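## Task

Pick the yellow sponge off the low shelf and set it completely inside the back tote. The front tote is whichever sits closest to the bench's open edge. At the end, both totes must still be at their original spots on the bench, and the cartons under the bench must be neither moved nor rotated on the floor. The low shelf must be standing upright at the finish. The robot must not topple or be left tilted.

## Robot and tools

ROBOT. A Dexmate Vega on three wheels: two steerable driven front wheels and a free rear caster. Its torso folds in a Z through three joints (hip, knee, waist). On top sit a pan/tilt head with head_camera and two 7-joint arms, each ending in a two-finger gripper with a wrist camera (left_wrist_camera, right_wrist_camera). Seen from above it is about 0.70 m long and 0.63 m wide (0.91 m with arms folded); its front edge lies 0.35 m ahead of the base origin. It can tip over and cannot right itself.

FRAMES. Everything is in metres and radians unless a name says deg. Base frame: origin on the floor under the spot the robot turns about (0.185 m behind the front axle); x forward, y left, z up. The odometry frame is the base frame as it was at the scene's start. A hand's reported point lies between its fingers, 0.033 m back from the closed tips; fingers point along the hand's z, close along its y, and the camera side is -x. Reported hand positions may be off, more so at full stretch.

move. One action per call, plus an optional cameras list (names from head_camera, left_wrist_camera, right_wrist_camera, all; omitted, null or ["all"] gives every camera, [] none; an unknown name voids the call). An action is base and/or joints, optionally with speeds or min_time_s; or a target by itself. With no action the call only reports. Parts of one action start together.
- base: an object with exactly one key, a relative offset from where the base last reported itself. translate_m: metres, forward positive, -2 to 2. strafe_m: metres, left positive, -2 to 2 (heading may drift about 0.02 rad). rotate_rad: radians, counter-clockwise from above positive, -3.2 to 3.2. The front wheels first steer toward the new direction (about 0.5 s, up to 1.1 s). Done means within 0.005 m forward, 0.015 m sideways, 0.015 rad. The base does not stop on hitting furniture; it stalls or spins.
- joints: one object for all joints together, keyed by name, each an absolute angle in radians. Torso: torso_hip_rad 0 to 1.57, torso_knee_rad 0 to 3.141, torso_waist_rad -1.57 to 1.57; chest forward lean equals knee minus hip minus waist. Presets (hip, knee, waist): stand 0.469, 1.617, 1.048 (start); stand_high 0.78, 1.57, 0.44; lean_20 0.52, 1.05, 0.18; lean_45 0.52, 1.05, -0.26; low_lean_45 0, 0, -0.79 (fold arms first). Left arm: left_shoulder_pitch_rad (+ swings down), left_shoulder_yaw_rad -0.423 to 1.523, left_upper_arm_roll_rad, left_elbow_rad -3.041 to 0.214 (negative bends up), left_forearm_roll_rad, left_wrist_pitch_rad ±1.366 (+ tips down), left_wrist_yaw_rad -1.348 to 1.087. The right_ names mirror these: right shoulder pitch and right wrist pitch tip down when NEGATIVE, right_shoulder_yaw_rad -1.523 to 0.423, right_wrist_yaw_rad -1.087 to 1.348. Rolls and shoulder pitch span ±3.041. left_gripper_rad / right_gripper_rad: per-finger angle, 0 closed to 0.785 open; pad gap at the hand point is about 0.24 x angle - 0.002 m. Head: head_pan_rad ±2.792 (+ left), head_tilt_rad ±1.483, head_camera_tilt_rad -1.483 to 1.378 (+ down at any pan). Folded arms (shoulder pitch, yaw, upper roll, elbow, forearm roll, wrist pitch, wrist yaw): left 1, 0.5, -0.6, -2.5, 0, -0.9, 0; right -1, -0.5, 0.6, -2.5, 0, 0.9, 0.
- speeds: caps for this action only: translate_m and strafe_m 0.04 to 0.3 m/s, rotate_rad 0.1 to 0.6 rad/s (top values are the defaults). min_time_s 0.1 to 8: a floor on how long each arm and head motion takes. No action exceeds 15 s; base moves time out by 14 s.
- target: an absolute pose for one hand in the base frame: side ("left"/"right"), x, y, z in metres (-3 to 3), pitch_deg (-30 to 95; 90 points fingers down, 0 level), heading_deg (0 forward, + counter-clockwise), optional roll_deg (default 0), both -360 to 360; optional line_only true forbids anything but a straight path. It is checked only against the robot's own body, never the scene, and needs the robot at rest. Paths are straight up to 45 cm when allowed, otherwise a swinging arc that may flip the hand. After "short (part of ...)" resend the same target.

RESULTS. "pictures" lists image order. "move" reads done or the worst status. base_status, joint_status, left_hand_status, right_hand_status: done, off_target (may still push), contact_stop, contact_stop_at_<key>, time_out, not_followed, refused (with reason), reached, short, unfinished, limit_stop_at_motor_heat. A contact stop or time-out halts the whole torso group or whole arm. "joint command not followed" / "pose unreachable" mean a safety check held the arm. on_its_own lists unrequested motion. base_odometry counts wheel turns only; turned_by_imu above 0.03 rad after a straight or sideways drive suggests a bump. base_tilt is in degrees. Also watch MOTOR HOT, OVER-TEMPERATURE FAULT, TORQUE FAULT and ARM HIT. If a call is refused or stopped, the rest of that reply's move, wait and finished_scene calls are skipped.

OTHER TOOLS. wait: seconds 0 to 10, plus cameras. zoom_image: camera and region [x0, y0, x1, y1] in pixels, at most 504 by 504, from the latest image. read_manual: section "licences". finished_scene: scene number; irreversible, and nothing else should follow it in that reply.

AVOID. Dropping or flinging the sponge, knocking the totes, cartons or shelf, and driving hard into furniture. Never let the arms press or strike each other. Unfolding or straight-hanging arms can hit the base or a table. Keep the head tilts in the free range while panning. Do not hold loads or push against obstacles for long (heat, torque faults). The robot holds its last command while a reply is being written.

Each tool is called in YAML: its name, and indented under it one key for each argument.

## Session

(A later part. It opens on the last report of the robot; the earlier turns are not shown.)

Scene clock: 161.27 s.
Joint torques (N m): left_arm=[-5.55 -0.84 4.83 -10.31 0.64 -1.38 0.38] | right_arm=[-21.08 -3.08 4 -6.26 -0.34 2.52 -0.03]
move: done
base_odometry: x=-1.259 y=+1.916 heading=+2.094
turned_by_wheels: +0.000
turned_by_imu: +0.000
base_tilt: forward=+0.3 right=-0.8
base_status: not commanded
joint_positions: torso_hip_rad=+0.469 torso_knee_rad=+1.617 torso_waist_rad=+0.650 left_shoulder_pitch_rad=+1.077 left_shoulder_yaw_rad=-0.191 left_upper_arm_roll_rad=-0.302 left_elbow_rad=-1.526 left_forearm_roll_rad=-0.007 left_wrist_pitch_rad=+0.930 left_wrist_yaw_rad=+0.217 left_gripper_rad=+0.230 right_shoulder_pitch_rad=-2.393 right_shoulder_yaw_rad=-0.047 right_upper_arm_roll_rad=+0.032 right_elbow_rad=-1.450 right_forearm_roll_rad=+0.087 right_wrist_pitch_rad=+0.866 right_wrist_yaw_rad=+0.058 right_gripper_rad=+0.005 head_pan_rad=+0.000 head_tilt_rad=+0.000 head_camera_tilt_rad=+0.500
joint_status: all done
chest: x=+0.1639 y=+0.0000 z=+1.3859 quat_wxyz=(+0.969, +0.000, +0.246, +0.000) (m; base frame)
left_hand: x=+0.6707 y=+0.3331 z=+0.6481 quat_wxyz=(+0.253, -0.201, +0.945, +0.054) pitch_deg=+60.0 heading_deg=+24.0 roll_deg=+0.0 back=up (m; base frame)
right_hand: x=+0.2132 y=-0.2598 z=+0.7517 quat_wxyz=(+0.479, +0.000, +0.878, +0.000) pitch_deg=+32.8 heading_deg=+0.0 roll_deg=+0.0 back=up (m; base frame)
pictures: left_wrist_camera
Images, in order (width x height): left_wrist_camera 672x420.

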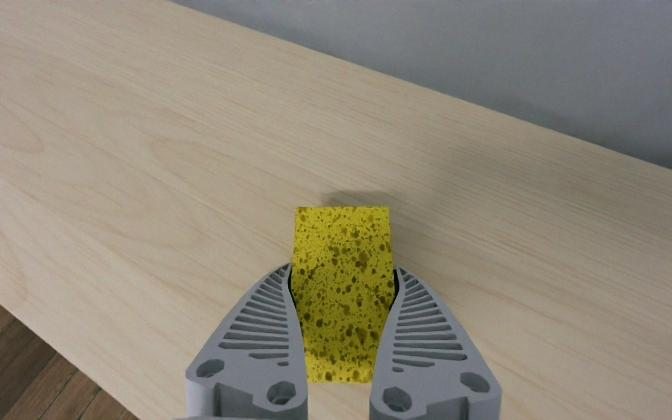

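move:
  joints: {"left_gripper_rad": 0.165}
  cameras: ["left_wrist_camera"]

move:
  target: {"side": "left", "x": 0.6705, "y": 0.333, "z": 0.74, "pitch_deg": 60, "heading_deg": 24, "line_only": true}
  cameras: ["left_wrist_camera"]

Scene clock: 168.87 s.
Joint torques (N m): left_arm=[-4.88 -1.67 4.36 -10.18 0.51 -0.93 -0.6] | right_arm=[-20.59 -1.67 3.16 -8.18 0.07 2.19 0.06]
move: done
base_odometry: x=-1.259 y=+1.916 heading=+2.094
turned_by_wheels: +0.000
turned_by_imu: +0.001
base_tilt: forward=+0.2 right=-0.8
base_status: not commanded
joint_positions: torso_hip_rad=+0.469 torso_knee_rad=+1.617 torso_waist_rad=+0.650 left_shoulder_pitch_rad=+1.077 left_shoulder_yaw_rad=-0.191 left_upper_arm_roll_rad=-0.302 left_elbow_rad=-1.526 left_forearm_roll_rad=-0.007 left_wrist_pitch_rad=+0.930 left_wrist_yaw_rad=+0.217 left_gripper_rad=+0.165 right_shoulder_pitch_rad=-2.393 right_shoulder_yaw_rad=-0.047 right_upper_arm_roll_rad=+0.032 right_elbow_rad=-1.450 right_forearm_roll_rad=+0.087 right_wrist_pitch_rad=+0.866 right_wrist_yaw_rad=+0.058 right_gripper_rad=+0.005 head_pan_rad=+0.000 head_tilt_rad=+0.000 head_camera_tilt_rad=+0.500
joint_status: all done
chest: x=+0.1639 y=+0.0000 z=+1.3859 quat_wxyz=(+0.969, +0.000, +0.246, +0.000) (m; base frame)
left_hand: x=+0.6707 y=+0.3331 z=+0.6481 quat_wxyz=(+0.253, -0.201, +0.945, +0.054) pitch_deg=+60.0 heading_deg=+24.0 roll_deg=+0.0 back=up (m; base frame)
right_hand: x=+0.2132 y=-0.2598 z=+0.7517 quat_wxyz=(+0.479, +0.000, +0.878, +0.000) pitch_deg=+32.8 heading_deg=+0.0 roll_deg=+0.0 back=up (m; base frame)
pictures: left_wrist_camera
Images, in order (width x height): left_wrist_camera 672x420.

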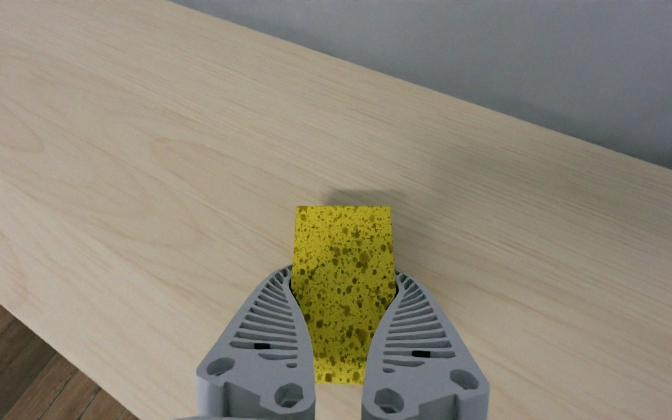

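Scene clock: 171.57 s.
Joint torques (N m): left_arm=[-17.64 -1.38 5.65 -11.26 -0.84 -0.08 -0.04] | right_arm=[-19.82 -1.69 4.75 -5.88 0.15 1.87 -0.02]
move: done
base_odometry: x=-1.259 y=+1.916 heading=+2.094
turned_by_wheels: +0.000
turned_by_imu: +0.000
base_tilt: forward=+0.3 right=-0.8
base_status: not commanded
joint_positions: torso_hip_rad=+0.469 torso_knee_rad=+1.617 torso_waist_rad=+0.650 left_shoulder_pitch_rad=+1.092 left_shoulder_yaw_rad=-0.231 left_upper_arm_roll_rad=-0.280 left_elbow_rad=-1.884 left_forearm_roll_rad=-0.002 left_wrist_pitch_rad=+1.263 left_wrist_yaw_rad=+0.252 left_gripper_rad=+0.165 right_shoulder_pitch_rad=-2.393 right_shoulder_yaw_rad=-0.047 right_upper_arm_roll_rad=+0.032 right_elbow_rad=-1.450 right_forearm_roll_rad=+0.087 right_wrist_pitch_rad=+0.866 right_wrist_yaw_rad=+0.058 right_gripper_rad=+0.005 head_pan_rad=+0.000 head_tilt_rad=+0.000 head_camera_tilt_rad=+0.500
joint_status: not commanded
chest: x=+0.1639 y=+0.0000 z=+1.3859 quat_wxyz=(+0.969, +0.000, +0.246, +0.000) (m; base frame)
left_hand: x=+0.6704 y=+0.3331 z=+0.7388 quat_wxyz=(+0.253, -0.201, +0.945, +0.054) pitch_deg=+60.0 heading_deg=+24.0 roll_deg=+0.0 back=up (m; base frame)
left_hand_status: reached (straight line, planned for 1.5 s): 1 mm and 0.0 deg off.
right_hand: x=+0.2132 y=-0.2598 z=+0.7517 quat_wxyz=(+0.479, +0.000, +0.878, +0.000) pitch_deg=+32.8 heading_deg=+0.0 roll_deg=+0.0 back=up (m; base frame)
pictures: left_wrist_camera
Images, in order (width x height): left_wrist_camera 672x420.

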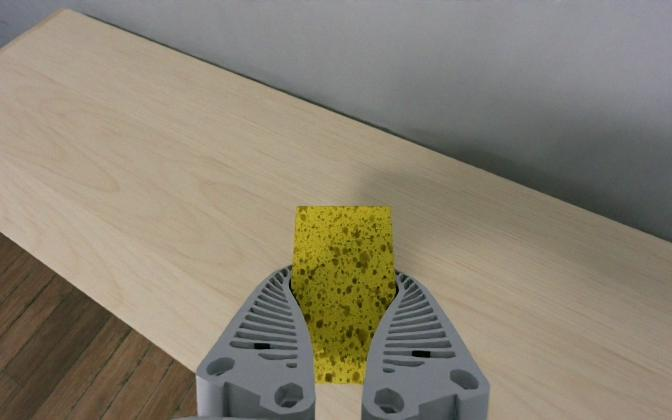

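move:
  joints: {"torso_waist_rad": 1.048, "head_camera_tilt_rad": 0.5}
  cameras: []

move:
  base: {"translate_m": -2.0}
  cameras: ["head_camera"]

move:
  base: {"rotate_rad": -1.568}
  joints: {"head_camera_tilt_rad": 0.55}
  cameras: ["head_camera", "left_wrist_camera"]

Scene clock: 193.40 s.
Joint torques (N m): left_arm=[-23.52 -0.44 5.88 -9.22 -0.12 -0.92 -0.4] | right_arm=[-14.05 -1.3 2.75 -11.3 0.21 2.75 0.27]
move: done
base_odometry: x=-1.259 y=+1.916 heading=+2.094
turned_by_wheels: +0.000
turned_by_imu: +0.001
base_tilt: forward=+0.2 right=-0.8
base_status: not commanded
joint_positions: torso_hip_rad=+0.469 torso_knee_rad=+1.617 torso_waist_rad=+1.048 left_shoulder_pitch_rad=+1.092 left_shoulder_yaw_rad=-0.231 left_upper_arm_roll_rad=-0.280 left_elbow_rad=-1.888 left_forearm_roll_rad=-0.002 left_wrist_pitch_rad=+1.267 left_wrist_yaw_rad=+0.253 left_gripper_rad=+0.165 right_shoulder_pitch_rad=-2.393 right_shoulder_yaw_rad=-0.047 right_upper_arm_roll_rad=+0.032 right_elbow_rad=-1.450 right_forearm_roll_rad=+0.087 right_wrist_pitch_rad=+0.866 right_wrist_yaw_rad=+0.058 right_gripper_rad=+0.005 head_pan_rad=+0.000 head_tilt_rad=+0.000 head_camera_tilt_rad=+0.500
joint_status: all done
chest: x=-0.0111 y=+0.0000 z=+1.4155 quat_wxyz=(+0.999, +0.000, +0.050, +0.000) (m; base frame)
left_hand: x=+0.7060 y=+0.3331 z=+1.0160 quat_wxyz=(+0.435, -0.208, +0.876, +0.013) pitch_deg=+38.4 heading_deg=+15.0 roll_deg=-11.6 back=up (m; base frame)
right_hand: x=+0.2800 y=-0.2598 z=+0.8499 quat_wxyz=(+0.643, +0.000, +0.766, +0.000) pitch_deg=+10.0 heading_deg=+0.0 roll_deg=+0.0 back=up (m; base frame)
pictures: none
No camera images: "cameras" was empty.

Scene clock: 201.80 s.
Joint torques (N m): left_arm=[-22.89 -0.75 5.39 -8.87 -0.16 -0.67 0.13] | right_arm=[-14.27 -4.47 3.19 -10.03 -0.27 2.47 0.44]
move: done
base_odometry: x=-0.255 y=+0.186 heading=+2.093
turned_by_wheels: -0.001
turned_by_imu: -0.012
base_tilt: forward=+0.2 right=-0.8
base_status: done
joint_positions: torso_hip_rad=+0.469 torso_knee_rad=+1.617 torso_waist_rad=+1.048 left_shoulder_pitch_rad=+1.092 left_shoulder_yaw_rad=-0.231 left_upper_arm_roll_rad=-0.280 left_elbow_rad=-1.888 left_forearm_roll_rad=-0.002 left_wrist_pitch_rad=+1.267 left_wrist_yaw_rad=+0.253 left_gripper_rad=+0.165 right_shoulder_pitch_rad=-2.393 right_shoulder_yaw_rad=-0.047 right_upper_arm_roll_rad=+0.032 right_elbow_rad=-1.450 right_forearm_roll_rad=+0.087 right_wrist_pitch_rad=+0.866 right_wrist_yaw_rad=+0.058 right_gripper_rad=+0.005 head_pan_rad=+0.000 head_tilt_rad=+0.000 head_camera_tilt_rad=+0.500
joint_status: not commanded
chest: x=-0.0112 y=+0.0000 z=+1.4155 quat_wxyz=(+0.999, +0.000, +0.050, +0.000) (m; base frame)
left_hand: x=+0.7060 y=+0.3331 z=+1.0161 quat_wxyz=(+0.435, -0.208, +0.876, +0.013) pitch_deg=+38.4 heading_deg=+15.0 roll_deg=-11.6 back=up (m; base frame)
right_hand: x=+0.2800 y=-0.2598 z=+0.8499 quat_wxyz=(+0.643, +0.000, +0.766, +0.000) pitch_deg=+10.0 heading_deg=+0.0 roll_deg=+0.0 back=up (m; base frame)
pictures: head_camera
Images, in order (width x height): head_camera 896x560.

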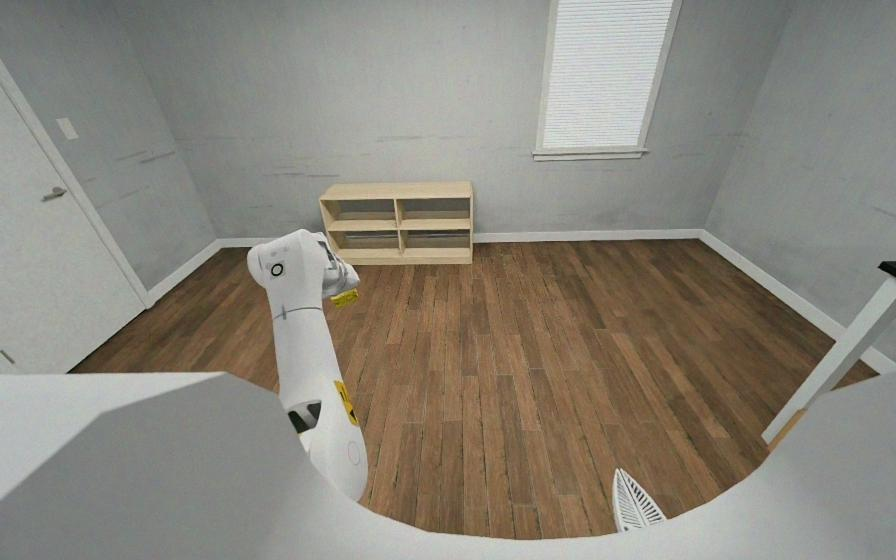

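Scene clock: 205.97 s.
Joint torques (N m): left_arm=[-25.77 0.1 4.7 -9.86 -0.17 -0.59 0.24] | right_arm=[-13.13 -4.58 2.49 -9.22 -0.18 2.44 -0.08]
move: done
base_odometry: x=-0.256 y=+0.187 heading=+0.522
turned_by_wheels: -1.571
turned_by_imu: -1.560
base_tilt: forward=+0.2 right=-0.8
base_status: done
joint_positions: torso_hip_rad=+0.469 torso_knee_rad=+1.617 torso_waist_rad=+1.048 left_shoulder_pitch_rad=+1.092 left_shoulder_yaw_rad=-0.231 left_upper_arm_roll_rad=-0.280 left_elbow_rad=-1.888 left_forearm_roll_rad=-0.002 left_wrist_pitch_rad=+1.267 left_wrist_yaw_rad=+0.253 left_gripper_rad=+0.165 right_shoulder_pitch_rad=-2.393 right_shoulder_yaw_rad=-0.047 right_upper_arm_roll_rad=+0.032 right_elbow_rad=-1.450 right_forearm_roll_rad=+0.087 right_wrist_pitch_rad=+0.866 right_wrist_yaw_rad=+0.058 right_gripper_rad=+0.005 head_pan_rad=+0.000 head_tilt_rad=+0.000 head_camera_tilt_rad=+0.550
joint_status: all done
chest: x=-0.0112 y=+0.0000 z=+1.4155 quat_wxyz=(+0.999, +0.000, +0.050, +0.000) (m; base frame)
left_hand: x=+0.7060 y=+0.3331 z=+1.0161 quat_wxyz=(+0.435, -0.208, +0.876, +0.013) pitch_deg=+38.4 heading_deg=+15.1 roll_deg=-11.6 back=up (m; base frame)
right_hand: x=+0.2800 y=-0.2598 z=+0.8499 quat_wxyz=(+0.643, +0.000, +0.766, +0.000) pitch_deg=+10.0 heading_deg=+0.0 roll_deg=+0.0 back=up (m; base frame)
pictures: head_camera, left_wrist_camera
Images, in order (width x height): head_camera 896x560, left_wrist_camera 672x420.

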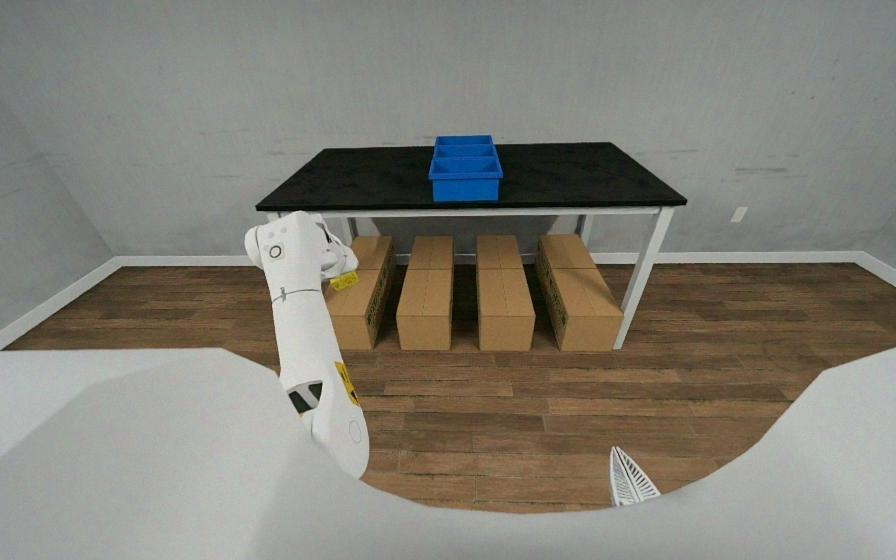

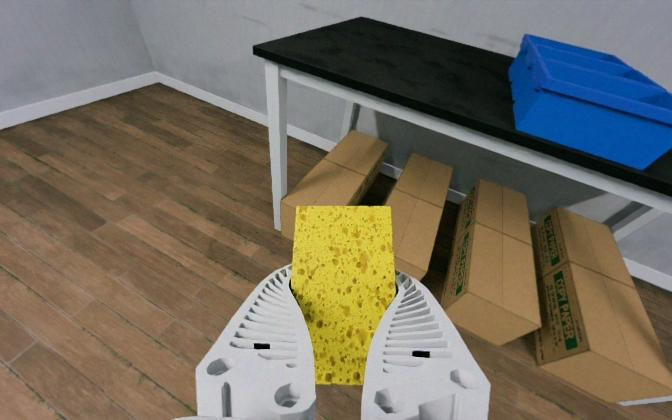

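move:
  base: {"rotate_rad": -0.02}
  cameras: []

move:
  base: {"strafe_m": -0.25}
  cameras: ["head_camera"]

Scene clock: 216.83 s.
Joint torques (N m): left_arm=[-24.51 -0.39 4.55 -11.67 -0.26 -1.81 -0.4] | right_arm=[-13.59 -0.91 2.25 -10.04 0.23 2.12 -0.15]
move: done
base_odometry: x=-0.256 y=+0.187 heading=+0.503
turned_by_wheels: -0.020
turned_by_imu: -0.019
base_tilt: forward=+0.2 right=-0.8
base_status: done
joint_positions: torso_hip_rad=+0.469 torso_knee_rad=+1.617 torso_waist_rad=+1.048 left_shoulder_pitch_rad=+1.092 left_shoulder_yaw_rad=-0.231 left_upper_arm_roll_rad=-0.280 left_elbow_rad=-1.888 left_forearm_roll_rad=-0.002 left_wrist_pitch_rad=+1.267 left_wrist_yaw_rad=+0.253 left_gripper_rad=+0.165 right_shoulder_pitch_rad=-2.393 right_shoulder_yaw_rad=-0.047 right_upper_arm_roll_rad=+0.032 right_elbow_rad=-1.450 right_forearm_roll_rad=+0.087 right_wrist_pitch_rad=+0.866 right_wrist_yaw_rad=+0.058 right_gripper_rad=+0.005 head_pan_rad=+0.000 head_tilt_rad=+0.000 head_camera_tilt_rad=+0.550
joint_status: not commanded
chest: x=-0.0112 y=+0.0000 z=+1.4155 quat_wxyz=(+0.999, +0.000, +0.050, +0.000) (m; base frame)
left_hand: x=+0.7060 y=+0.3331 z=+1.0161 quat_wxyz=(+0.435, -0.208, +0.876, +0.013) pitch_deg=+38.4 heading_deg=+15.1 roll_deg=-11.6 back=up (m; base frame)
right_hand: x=+0.2800 y=-0.2598 z=+0.8499 quat_wxyz=(+0.643, +0.000, +0.766, +0.000) pitch_deg=+10.0 heading_deg=+0.0 roll_deg=+0.0 back=up (m; base frame)
pictures: none
No camera images: "cameras" was empty.

Scene clock: 220.13 s.
Joint torques (N m): left_arm=[-24.78 0.81 3.13 -9.09 -0.88 -0.78 -0.09] | right_arm=[-13.9 -1.69 2.97 -8.14 0.15 2.65 -0.09]
move: done
base_odometry: x=-0.136 y=-0.031 heading=+0.498
turned_by_wheels: -0.005
turned_by_imu: -0.002
base_tilt: forward=+0.2 right=-0.7
base_status: done
joint_positions: torso_hip_rad=+0.469 torso_knee_rad=+1.617 torso_waist_rad=+1.048 left_shoulder_pitch_rad=+1.092 left_shoulder_yaw_rad=-0.231 left_upper_arm_roll_rad=-0.280 left_elbow_rad=-1.888 left_forearm_roll_rad=-0.002 left_wrist_pitch_rad=+1.267 left_wrist_yaw_rad=+0.253 left_gripper_rad=+0.165 right_shoulder_pitch_rad=-2.393 right_shoulder_yaw_rad=-0.047 right_upper_arm_roll_rad=+0.032 right_elbow_rad=-1.450 right_forearm_roll_rad=+0.087 right_wrist_pitch_rad=+0.866 right_wrist_yaw_rad=+0.058 right_gripper_rad=+0.005 head_pan_rad=+0.000 head_tilt_rad=+0.000 head_camera_tilt_rad=+0.550
joint_status: not commanded
chest: x=-0.0112 y=+0.0000 z=+1.4155 quat_wxyz=(+0.999, +0.000, +0.050, +0.000) (m; base frame)
left_hand: x=+0.7060 y=+0.3330 z=+1.0161 quat_wxyz=(+0.435, -0.208, +0.876, +0.013) pitch_deg=+38.4 heading_deg=+15.0 roll_deg=-11.6 back=up (m; base frame)
right_hand: x=+0.2801 y=-0.2598 z=+0.8499 quat_wxyz=(+0.643, +0.000, +0.766, +0.000) pitch_deg=+10.0 heading_deg=+0.0 roll_deg=+0.0 back=up (m; base frame)
pictures: head_camera
Images, in order (width x height): head_camera 896x560.

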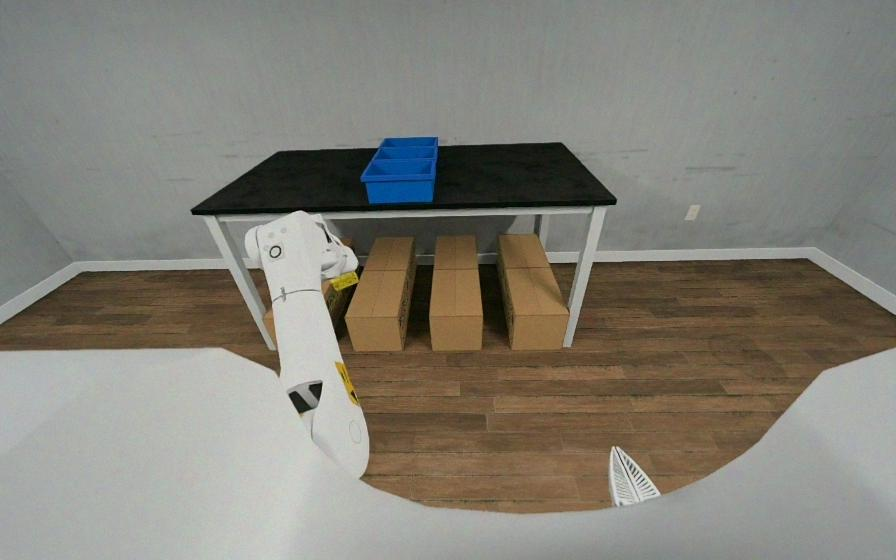

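move:
  joints: {"left_shoulder_pitch_rad": 0.3, "left_shoulder_yaw_rad": 1.2, "left_upper_arm_roll_rad": -0.195, "left_elbow_rad": -0.5, "left_forearm_roll_rad": -0.041, "left_wrist_pitch_rad": 0, "left_wrist_yaw_rad": 0}
  cameras: ["left_wrist_camera"]

move:
  joints: {"left_upper_arm_roll_rad": 2.6, "left_forearm_roll_rad": -2.6}
  cameras: ["left_wrist_camera"]

move:
  joints: {"torso_waist_rad": 0.45, "left_shoulder_pitch_rad": -0.3, "head_camera_tilt_rad": 0.1}
  cameras: ["head_camera", "left_wrist_camera"]

Scene clock: 238.37 s.
Joint torques (N m): left_arm=[-20.63 5.33 1.92 -11.66 -0.05 -2.4 0.28] | right_arm=[-13.3 -0.4 2.65 -11.31 -0.04 2.77 -0.19]
move: done
base_odometry: x=-0.136 y=-0.031 heading=+0.498
turned_by_wheels: +0.000
turned_by_imu: +0.001
base_tilt: forward=+0.2 right=-0.8
base_status: not commanded
joint_positions: torso_hip_rad=+0.469 torso_knee_rad=+1.617 torso_waist_rad=+1.048 left_shoulder_pitch_rad=+0.303 left_shoulder_yaw_rad=+1.196 left_upper_arm_roll_rad=-0.195 left_elbow_rad=-0.504 left_forearm_roll_rad=-0.041 left_wrist_pitch_rad=+0.004 left_wrist_yaw_rad=+0.001 left_gripper_rad=+0.165 right_shoulder_pitch_rad=-2.393 right_shoulder_yaw_rad=-0.047 right_upper_arm_roll_rad=+0.032 right_elbow_rad=-1.450 right_forearm_roll_rad=+0.087 right_wrist_pitch_rad=+0.866 right_wrist_yaw_rad=+0.058 right_gripper_rad=+0.005 head_pan_rad=+0.000 head_tilt_rad=+0.000 head_camera_tilt_rad=+0.550
joint_status: all done
chest: x=-0.0112 y=+0.0000 z=+1.4155 quat_wxyz=(+0.999, +0.000, +0.050, +0.000) (m; base frame)
left_hand: x=+0.4042 y=+1.0864 z=+1.6168 quat_wxyz=(+0.656, -0.271, +0.506, +0.490) pitch_deg=-19.9 heading_deg=+64.9 roll_deg=+8.6 back=up (m; base frame)
right_hand: x=+0.2801 y=-0.2598 z=+0.8499 quat_wxyz=(+0.643, +0.000, +0.766, +0.000) pitch_deg=+10.0 heading_deg=+0.0 roll_deg=+0.0 back=up (m; base frame)
pictures: left_wrist_camera
Images, in order (width x height): left_wrist_camera 672x420.

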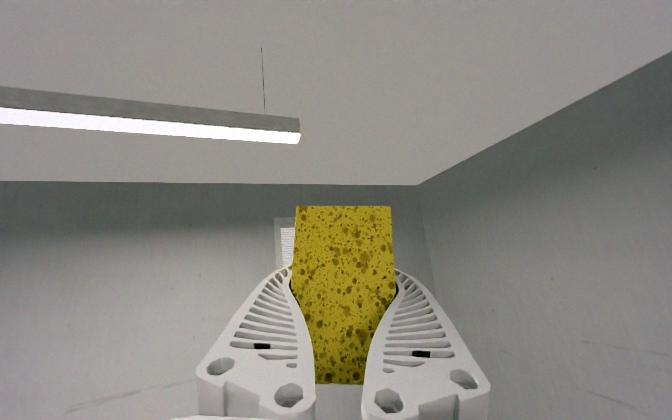

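Scene clock: 248.63 s.
Joint torques (N m): left_arm=[-17.99 6.46 1.14 10.45 -0.32 -1.75 0.01] | right_arm=[-13.26 -1.87 1.3 -8.85 -0.28 1.91 0.26]
move: done
base_odometry: x=-0.136 y=-0.031 heading=+0.498
turned_by_wheels: +0.000
turned_by_imu: +0.002
base_tilt: forward=+0.2 right=-0.8
base_status: not commanded
joint_positions: torso_hip_rad=+0.469 torso_knee_rad=+1.617 torso_waist_rad=+1.048 left_shoulder_pitch_rad=+0.300 left_shoulder_yaw_rad=+1.200 left_upper_arm_roll_rad=+2.596 left_elbow_rad=-0.500 left_forearm_roll_rad=-2.597 left_wrist_pitch_rad=+0.000 left_wrist_yaw_rad=+0.000 left_gripper_rad=+0.165 right_shoulder_pitch_rad=-2.393 right_shoulder_yaw_rad=-0.047 right_upper_arm_roll_rad=+0.032 right_elbow_rad=-1.450 right_forearm_roll_rad=+0.087 right_wrist_pitch_rad=+0.866 right_wrist_yaw_rad=+0.058 right_gripper_rad=+0.005 head_pan_rad=+0.000 head_tilt_rad=+0.000 head_camera_tilt_rad=+0.550
joint_status: all done
chest: x=-0.0112 y=+0.0000 z=+1.4155 quat_wxyz=(+0.999, +0.000, +0.050, +0.000) (m; base frame)
left_hand: x=+0.3643 y=+0.9967 z=+0.9328 quat_wxyz=(+0.336, -0.343, +0.823, +0.302) pitch_deg=+36.3 heading_deg=+64.5 roll_deg=+19.3 back=up (m; base frame)
right_hand: x=+0.2801 y=-0.2598 z=+0.8499 quat_wxyz=(+0.643, +0.000, +0.766, +0.000) pitch_deg=+10.0 heading_deg=+0.0 roll_deg=+0.0 back=up (m; base frame)
pictures: left_wrist_camera
Images, in order (width x height): left_wrist_camera 672x420.

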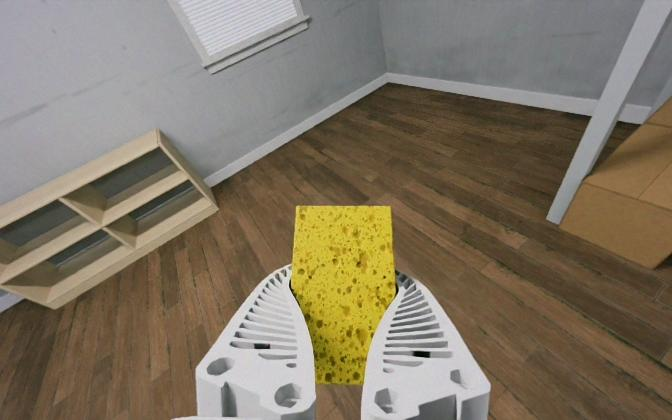

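Scene clock: 252.13 s.
Joint torques (N m): left_arm=[-19.02 7.86 3.12 11.61 0.21 -0.46 0.22] | right_arm=[-22.68 0.43 3.67 -4.19 -0.13 1.87 -0.29]
move: done
base_odometry: x=-0.136 y=-0.031 heading=+0.498
turned_by_wheels: +0.000
turned_by_imu: +0.000
base_tilt: forward=+0.3 right=-0.8
base_status: not commanded
joint_positions: torso_hip_rad=+0.469 torso_knee_rad=+1.617 torso_waist_rad=+0.450 left_shoulder_pitch_rad=-0.297 left_shoulder_yaw_rad=+1.200 left_upper_arm_roll_rad=+2.600 left_elbow_rad=-0.500 left_forearm_roll_rad=-2.600 left_wrist_pitch_rad=+0.000 left_wrist_yaw_rad=+0.000 left_gripper_rad=+0.165 right_shoulder_pitch_rad=-2.393 right_shoulder_yaw_rad=-0.047 right_upper_arm_roll_rad=+0.032 right_elbow_rad=-1.450 right_forearm_roll_rad=+0.087 right_wrist_pitch_rad=+0.866 right_wrist_yaw_rad=+0.058 right_gripper_rad=+0.005 head_pan_rad=+0.000 head_tilt_rad=+0.000 head_camera_tilt_rad=+0.100
joint_status: all done
chest: x=+0.2440 y=+0.0000 z=+1.3457 quat_wxyz=(+0.940, +0.000, +0.342, +0.000) (m; base frame)
left_hand: x=+0.6179 y=+0.9971 z=+0.8624 quat_wxyz=(+0.335, -0.344, +0.823, +0.302) pitch_deg=+36.3 heading_deg=+64.7 roll_deg=+19.4 back=up (m; base frame)
right_hand: x=+0.1664 y=-0.2598 z=+0.7143 quat_wxyz=(+0.389, +0.000, +0.921, +0.000) pitch_deg=+44.3 heading_deg=+0.0 roll_deg=+0.0 back=up (m; base frame)
pictures: head_camera, left_wrist_camera
Images, in order (width x height): head_camera 896x560, left_wrist_camera 672x420.

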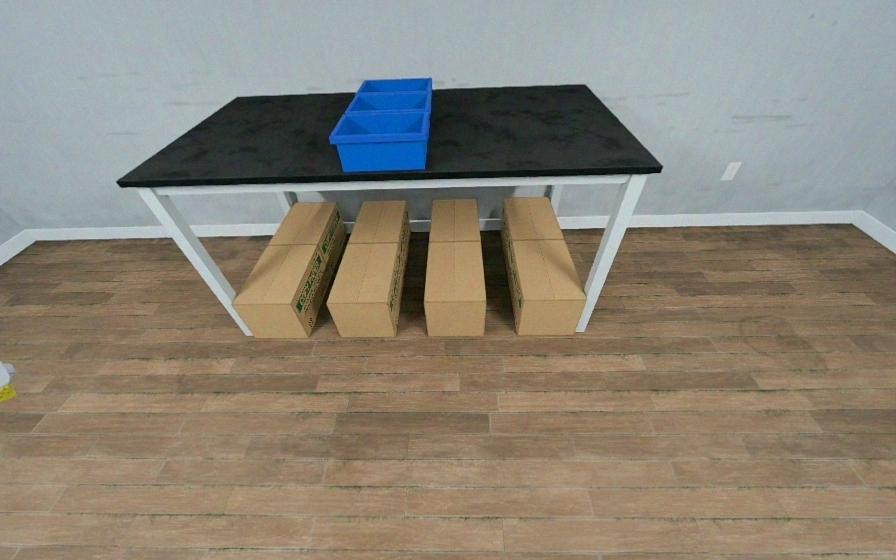

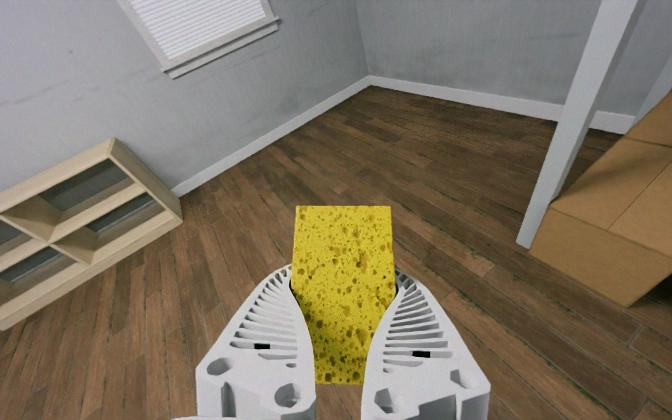

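move:
  joints: {"torso_waist_rad": 1.048}
  cameras: []

move:
  base: {"translate_m": -0.1}
  speeds: {"translate_m": 0.15}
  cameras: []

move:
  joints: {"torso_waist_rad": 0.45}
  cameras: ["head_camera"]

move:
  joints: {"left_shoulder_pitch_rad": -1.5, "left_shoulder_yaw_rad": 0.4, "left_elbow_rad": -1.5, "left_wrist_pitch_rad": 0.6, "left_wrist_yaw_rad": 0.4}
  cameras: ["head_camera", "left_wrist_camera"]

Scene clock: 270.40 s.
Joint torques (N m): left_arm=[-22.12 -1.54 -2.81 9.14 -0.33 -1.68 -0.34] | right_arm=[-13.26 -2.58 3.48 -9.35 0.04 2.23 0.11]
move: done
base_odometry: x=-0.136 y=-0.031 heading=+0.498
turned_by_wheels: +0.000
turned_by_imu: +0.001
base_tilt: forward=+0.3 right=-0.8
base_status: not commanded
joint_positions: torso_hip_rad=+0.469 torso_knee_rad=+1.617 torso_waist_rad=+1.048 left_shoulder_pitch_rad=-0.300 left_shoulder_yaw_rad=+1.200 left_upper_arm_roll_rad=+2.600 left_elbow_rad=-0.500 left_forearm_roll_rad=-2.600 left_wrist_pitch_rad=+0.000 left_wrist_yaw_rad=+0.000 left_gripper_rad=+0.165 right_shoulder_pitch_rad=-2.393 right_shoulder_yaw_rad=-0.047 right_upper_arm_roll_rad=+0.032 right_elbow_rad=-1.450 right_forearm_roll_rad=+0.087 right_wrist_pitch_rad=+0.866 right_wrist_yaw_rad=+0.058 right_gripper_rad=+0.005 head_pan_rad=+0.000 head_tilt_rad=+0.000 head_camera_tilt_rad=+0.100
joint_status: all done
chest: x=-0.0112 y=+0.0000 z=+1.4155 quat_wxyz=(+0.999, +0.000, +0.050, +0.000) (m; base frame)
left_hand: x=+0.5704 y=+0.9971 z=+1.2282 quat_wxyz=(+0.564, -0.418, +0.687, +0.187) pitch_deg=+17.1 heading_deg=+49.6 roll_deg=-12.9 back=up (m; base frame)
right_hand: x=+0.2800 y=-0.2598 z=+0.8499 quat_wxyz=(+0.643, +0.000, +0.766, +0.000) pitch_deg=+10.0 heading_deg=+0.0 roll_deg=+0.0 back=up (m; base frame)
pictures: none
No camera images: "cameras" was empty.

Scene clock: 272.70 s.
Joint torques (N m): left_arm=[-21.56 -1.8 -0.79 10.91 0.21 -1.15 -0.1] | right_arm=[-12.62 -3.49 3.42 -10.15 0.21 2.43 -0.08]
move: done
base_odometry: x=-0.224 y=-0.079 heading=+0.499
turned_by_wheels: +0.001
turned_by_imu: +0.002
base_tilt: forward=+0.2 right=-0.8
base_status: done
joint_positions: torso_hip_rad=+0.469 torso_knee_rad=+1.617 torso_waist_rad=+1.048 left_shoulder_pitch_rad=-0.300 left_shoulder_yaw_rad=+1.200 left_upper_arm_roll_rad=+2.600 left_elbow_rad=-0.500 left_forearm_roll_rad=-2.600 left_wrist_pitch_rad=+0.000 left_wrist_yaw_rad=+0.000 left_gripper_rad=+0.165 right_shoulder_pitch_rad=-2.394 right_shoulder_yaw_rad=-0.047 right_upper_arm_roll_rad=+0.032 right_elbow_rad=-1.450 right_forearm_roll_rad=+0.087 right_wrist_pitch_rad=+0.866 right_wrist_yaw_rad=+0.058 right_gripper_rad=+0.005 head_pan_rad=+0.000 head_tilt_rad=+0.000 head_camera_tilt_rad=+0.100
joint_status: not commanded
chest: x=-0.0112 y=+0.0000 z=+1.4155 quat_wxyz=(+0.999, +0.000, +0.050, +0.000) (m; base frame)
left_hand: x=+0.5703 y=+0.9971 z=+1.2283 quat_wxyz=(+0.564, -0.418, +0.687, +0.187) pitch_deg=+17.1 heading_deg=+49.6 roll_deg=-13.0 back=up (m; base frame)
right_hand: x=+0.2800 y=-0.2598 z=+0.8500 quat_wxyz=(+0.643, +0.000, +0.766, +0.000) pitch_deg=+10.0 heading_deg=+0.0 roll_deg=+0.0 back=up (m; base frame)
pictures: none
No camera images: "cameras" was empty.

Scene clock: 276.20 s.
Joint torques (N m): left_arm=[-19.41 8.11 0.06 13.33 0.64 -0.34 0.47] | right_arm=[-22.62 -0.99 4.55 -3.6 0.4 1.95 0.23]
move: done
base_odometry: x=-0.224 y=-0.079 heading=+0.499
turned_by_wheels: +0.000
turned_by_imu: +0.000
base_tilt: forward=+0.3 right=-0.8
base_status: not commanded
joint_positions: torso_hip_rad=+0.469 torso_knee_rad=+1.617 torso_waist_rad=+0.450 left_shoulder_pitch_rad=-0.300 left_shoulder_yaw_rad=+1.200 left_upper_arm_roll_rad=+2.600 left_elbow_rad=-0.500 left_forearm_roll_rad=-2.600 left_wrist_pitch_rad=+0.000 left_wrist_yaw_rad=+0.000 left_gripper_rad=+0.165 right_shoulder_pitch_rad=-2.394 right_shoulder_yaw_rad=-0.047 right_upper_arm_roll_rad=+0.032 right_elbow_rad=-1.450 right_forearm_roll_rad=+0.087 right_wrist_pitch_rad=+0.866 right_wrist_yaw_rad=+0.058 right_gripper_rad=+0.005 head_pan_rad=+0.000 head_tilt_rad=+0.000 head_camera_tilt_rad=+0.100
joint_status: all done
chest: x=+0.2440 y=+0.0000 z=+1.3457 quat_wxyz=(+0.940, +0.000, +0.342, +0.000) (m; base frame)
left_hand: x=+0.6193 y=+0.9971 z=+0.8635 quat_wxyz=(+0.336, -0.344, +0.823, +0.302) pitch_deg=+36.3 heading_deg=+64.6 roll_deg=+19.2 back=up (m; base frame)
right_hand: x=+0.1664 y=-0.2598 z=+0.7143 quat_wxyz=(+0.389, +0.000, +0.921, +0.000) pitch_deg=+44.3 heading_deg=+0.0 roll_deg=+0.0 back=up (m; base frame)
pictures: head_camera
Images, in order (width x height): head_camera 896x560.

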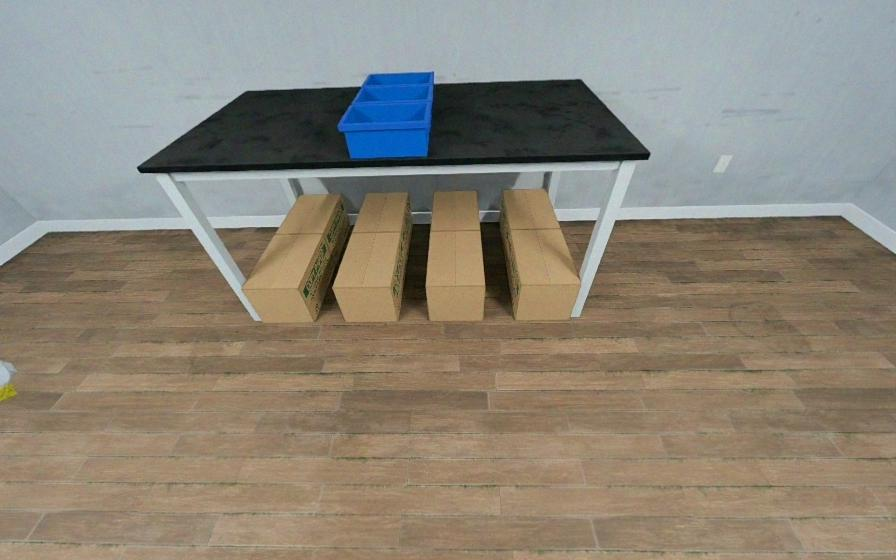

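Scene clock: 281.50 s.
Joint torques (N m): left_arm=[-30.35 -3.38 -2.38 7.97 -0.43 -0.8 0.2] | right_arm=[-23.19 -3.01 1.46 -3.52 -0.09 3.26 -0.32]
move: done
base_odometry: x=-0.224 y=-0.079 heading=+0.499
turned_by_wheels: +0.000
turned_by_imu: +0.001
base_tilt: forward=+0.3 right=-0.8
base_status: not commanded
joint_positions: torso_hip_rad=+0.469 torso_knee_rad=+1.617 torso_waist_rad=+0.450 left_shoulder_pitch_rad=-1.496 left_shoulder_yaw_rad=+0.403 left_upper_arm_roll_rad=+2.600 left_elbow_rad=-1.497 left_forearm_roll_rad=-2.600 left_wrist_pitch_rad=+0.598 left_wrist_yaw_rad=+0.399 left_gripper_rad=+0.165 right_shoulder_pitch_rad=-2.394 right_shoulder_yaw_rad=-0.047 right_upper_arm_roll_rad=+0.032 right_elbow_rad=-1.450 right_forearm_roll_rad=+0.087 right_wrist_pitch_rad=+0.866 right_wrist_yaw_rad=+0.058 right_gripper_rad=+0.005 head_pan_rad=+0.000 head_tilt_rad=+0.000 head_camera_tilt_rad=+0.100
joint_status: all done
chest: x=+0.2440 y=+0.0000 z=+1.3457 quat_wxyz=(+0.940, +0.000, +0.342, +0.000) (m; base frame)
left_hand: x=+0.9495 y=+0.1950 z=+1.1062 quat_wxyz=(+0.281, +0.133, +0.949, +0.056) pitch_deg=+56.8 heading_deg=+3.2 roll_deg=+19.2 back=up (m; base frame)
right_hand: x=+0.1664 y=-0.2598 z=+0.7143 quat_wxyz=(+0.389, +0.000, +0.921, +0.000) pitch_deg=+44.3 heading_deg=+0.0 roll_deg=+0.0 back=up (m; base frame)
pictures: head_camera, left_wrist_camera
Images, in order (width x height): head_camera 896x560, left_wrist_camera 672x420.

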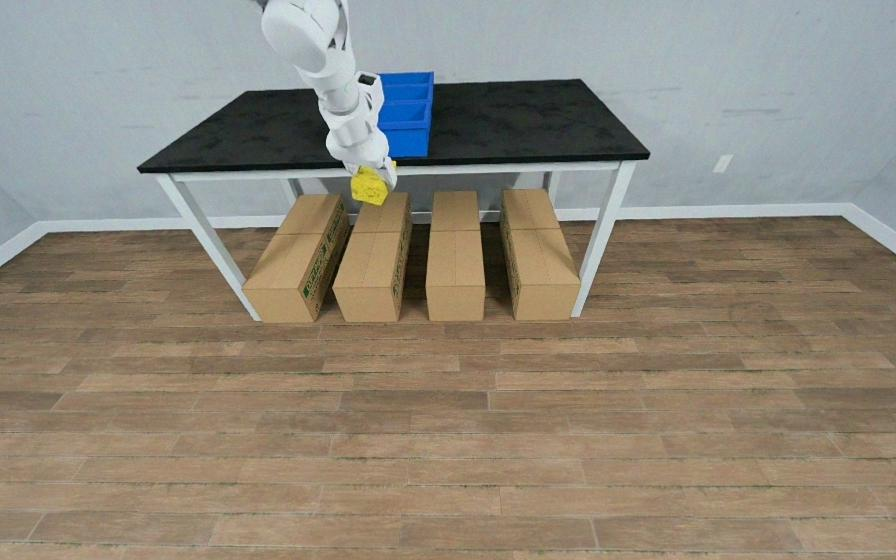

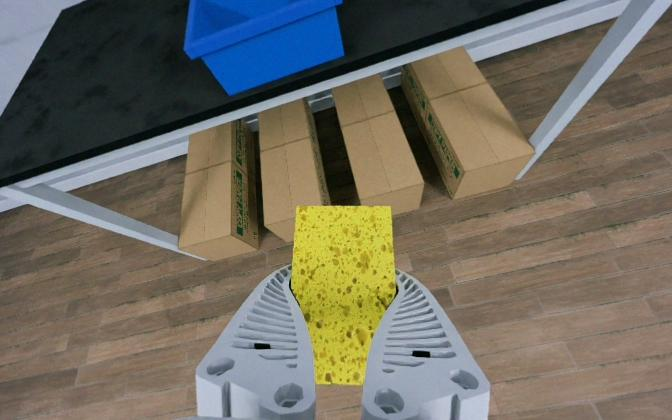

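move:
  target: {"side": "left", "x": 0.93, "y": 0.23, "z": 1.18, "pitch_deg": 60, "heading_deg": 0, "line_only": true}
  cameras: ["left_wrist_camera"]

Scene clock: 287.73 s.
Joint torques (N m): left_arm=[-27.68 -2.68 -5.14 12.1 -0.64 -1.29 0.18] | right_arm=[-21.63 -1.54 4.57 -5.44 0.42 1.41 0.47]
move: done
base_odometry: x=-0.224 y=-0.079 heading=+0.499
turned_by_wheels: +0.000
turned_by_imu: +0.001
base_tilt: forward=+0.3 right=-0.8
base_status: not commanded
joint_positions: torso_hip_rad=+0.469 torso_knee_rad=+1.617 torso_waist_rad=+0.450 left_shoulder_pitch_rad=-1.611 left_shoulder_yaw_rad=+0.483 left_upper_arm_roll_rad=+2.617 left_elbow_rad=-1.375 left_forearm_roll_rad=-2.882 left_wrist_pitch_rad=+0.767 left_wrist_yaw_rad=+0.496 left_gripper_rad=+0.165 right_shoulder_pitch_rad=-2.394 right_shoulder_yaw_rad=-0.047 right_upper_arm_roll_rad=+0.032 right_elbow_rad=-1.450 right_forearm_roll_rad=+0.087 right_wrist_pitch_rad=+0.866 right_wrist_yaw_rad=+0.058 right_gripper_rad=+0.005 head_pan_rad=+0.000 head_tilt_rad=+0.000 head_camera_tilt_rad=+0.100
joint_status: not commanded
chest: x=+0.2440 y=+0.0000 z=+1.3457 quat_wxyz=(+0.940, +0.000, +0.342, +0.000) (m; base frame)
left_hand: x=+0.9302 y=+0.2296 z=+1.1789 quat_wxyz=(+0.259, +0.002, +0.966, +0.001) pitch_deg=+60.0 heading_deg=+0.1 roll_deg=+0.3 back=up (m; base frame)
left_hand_status: reached (straight line, planned for 1.2 s): 1 mm and 0.2 deg off.
right_hand: x=+0.1664 y=-0.2598 z=+0.7143 quat_wxyz=(+0.389, +0.000, +0.921, +0.000) pitch_deg=+44.3 heading_deg=+0.0 roll_deg=+0.0 back=up (m; base frame)
pictures: left_wrist_camera
Images, in order (width x height): left_wrist_camera 672x420.

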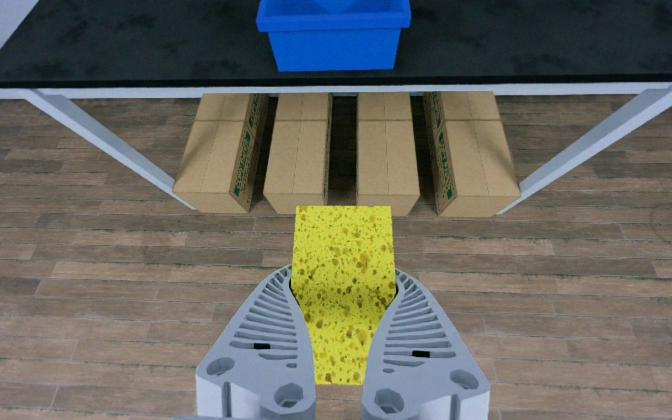

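move:
  base: {"translate_m": 0.72}
  speeds: {"translate_m": 0.15}
  joints: {"head_camera_tilt_rad": 0.25}
  cameras: ["head_camera", "left_wrist_camera"]

Scene clock: 299.90 s.
Joint torques (N m): left_arm=[-26.73 0.12 -5.71 10.78 0.32 -0.44 0.59] | right_arm=[-23.78 0.15 1.87 -4.53 0.27 2.13 0.46]
move: done
base_odometry: x=+0.408 y=+0.266 heading=+0.500
turned_by_wheels: +0.001
turned_by_imu: +0.006
base_tilt: forward=+0.3 right=-0.7
base_status: done
joint_positions: torso_hip_rad=+0.469 torso_knee_rad=+1.617 torso_waist_rad=+0.450 left_shoulder_pitch_rad=-1.612 left_shoulder_yaw_rad=+0.484 left_upper_arm_roll_rad=+2.618 left_elbow_rad=-1.373 left_forearm_roll_rad=-2.886 left_wrist_pitch_rad=+0.769 left_wrist_yaw_rad=+0.497 left_gripper_rad=+0.165 right_shoulder_pitch_rad=-2.394 right_shoulder_yaw_rad=-0.047 right_upper_arm_roll_rad=+0.032 right_elbow_rad=-1.450 right_forearm_roll_rad=+0.087 right_wrist_pitch_rad=+0.866 right_wrist_yaw_rad=+0.058 right_gripper_rad=+0.005 head_pan_rad=+0.000 head_tilt_rad=+0.000 head_camera_tilt_rad=+0.250
joint_status: all done
chest: x=+0.2441 y=+0.0000 z=+1.3456 quat_wxyz=(+0.940, +0.000, +0.342, +0.000) (m; base frame)
left_hand: x=+0.9300 y=+0.2299 z=+1.1798 quat_wxyz=(+0.259, +0.000, +0.966, +0.000) pitch_deg=+60.0 heading_deg=+0.0 roll_deg=+0.0 back=up (m; base frame)
right_hand: x=+0.1664 y=-0.2598 z=+0.7143 quat_wxyz=(+0.389, +0.000, +0.921, +0.000) pitch_deg=+44.3 heading_deg=+0.0 roll_deg=+0.0 back=up (m; base frame)
pictures: head_camera, left_wrist_camera
Images, in order (width x height): head_camera 896x560, left_wrist_camera 672x420.

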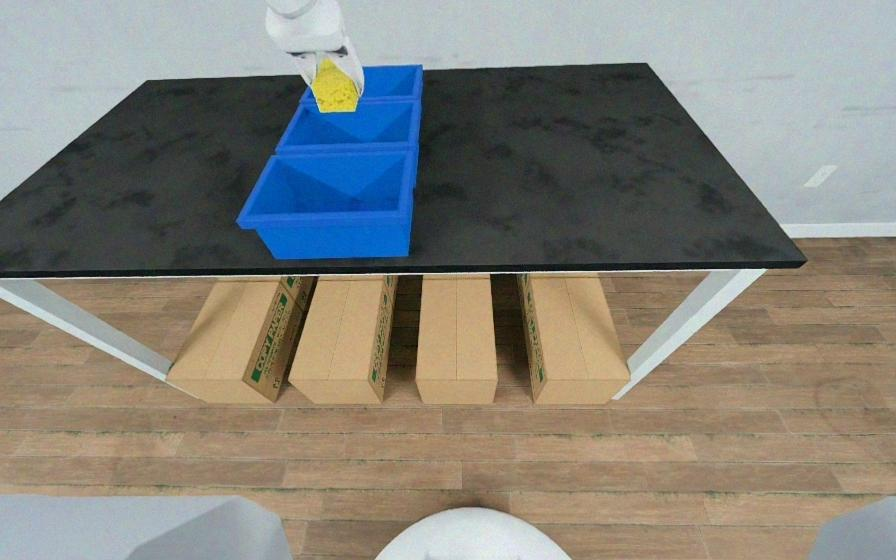

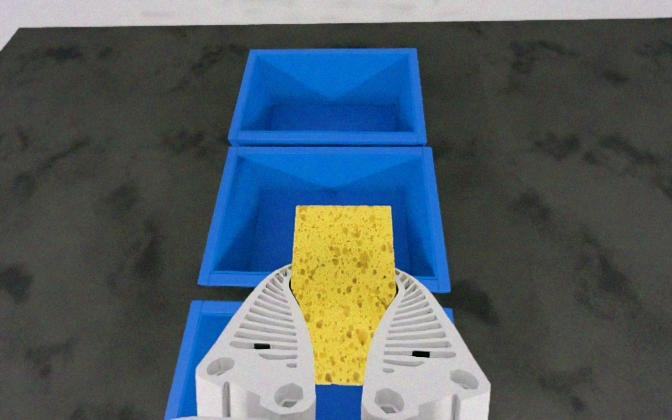

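move:
  base: {"translate_m": 0.26}
  speeds: {"translate_m": 0.08}
  joints: {"head_camera_tilt_rad": 0.45}
  cameras: ["head_camera", "left_wrist_camera"]

Scene clock: 310.50 s.
Joint torques (N m): left_arm=[-27.61 -2.13 -5.14 9.66 0.21 -0.43 -0.13] | right_arm=[-21.03 0.52 2.52 -3.58 -0.28 1.58 -0.23]
move: done
base_odometry: x=+0.636 y=+0.390 heading=+0.500
turned_by_wheels: +0.001
turned_by_imu: +0.004
base_tilt: forward=+0.3 right=-0.8
base_status: done
joint_positions: torso_hip_rad=+0.469 torso_knee_rad=+1.617 torso_waist_rad=+0.450 left_shoulder_pitch_rad=-1.612 left_shoulder_yaw_rad=+0.484 left_upper_arm_roll_rad=+2.618 left_elbow_rad=-1.373 left_forearm_roll_rad=-2.886 left_wrist_pitch_rad=+0.769 left_wrist_yaw_rad=+0.497 left_gripper_rad=+0.165 right_shoulder_pitch_rad=-2.394 right_shoulder_yaw_rad=-0.047 right_upper_arm_roll_rad=+0.032 right_elbow_rad=-1.450 right_forearm_roll_rad=+0.087 right_wrist_pitch_rad=+0.866 right_wrist_yaw_rad=+0.058 right_gripper_rad=+0.005 head_pan_rad=+0.000 head_tilt_rad=+0.000 head_camera_tilt_rad=+0.450
joint_status: all done
chest: x=+0.2441 y=+0.0000 z=+1.3456 quat_wxyz=(+0.940, +0.000, +0.342, +0.000) (m; base frame)
left_hand: x=+0.9300 y=+0.2299 z=+1.1798 quat_wxyz=(+0.259, +0.000, +0.966, +0.000) pitch_deg=+60.0 heading_deg=+0.0 roll_deg=+0.0 back=up (m; base frame)
right_hand: x=+0.1664 y=-0.2598 z=+0.7143 quat_wxyz=(+0.389, +0.000, +0.921, +0.000) pitch_deg=+44.3 heading_deg=+0.0 roll_deg=+0.0 back=up (m; base frame)
pictures: head_camera, left_wrist_camera
Images, in order (width x height): head_camera 896x560, left_wrist_camera 672x420.

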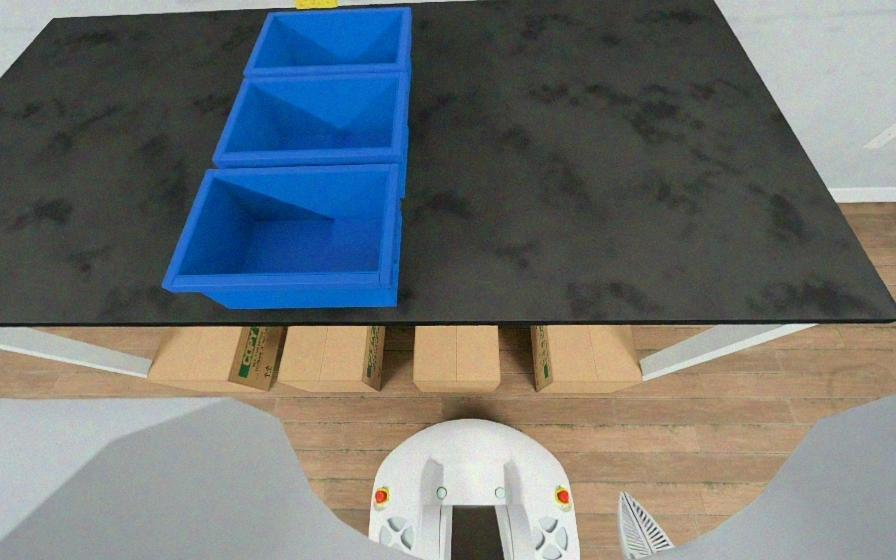

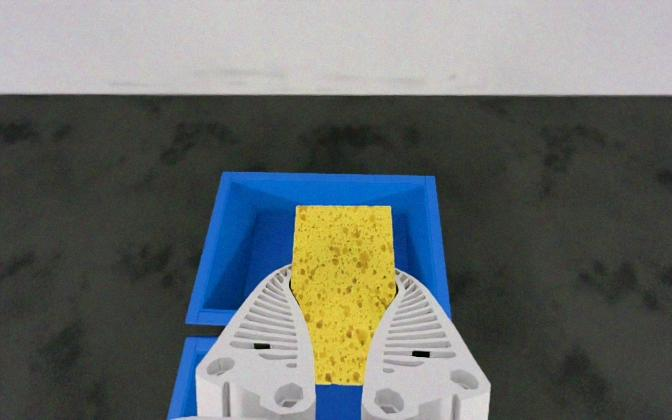

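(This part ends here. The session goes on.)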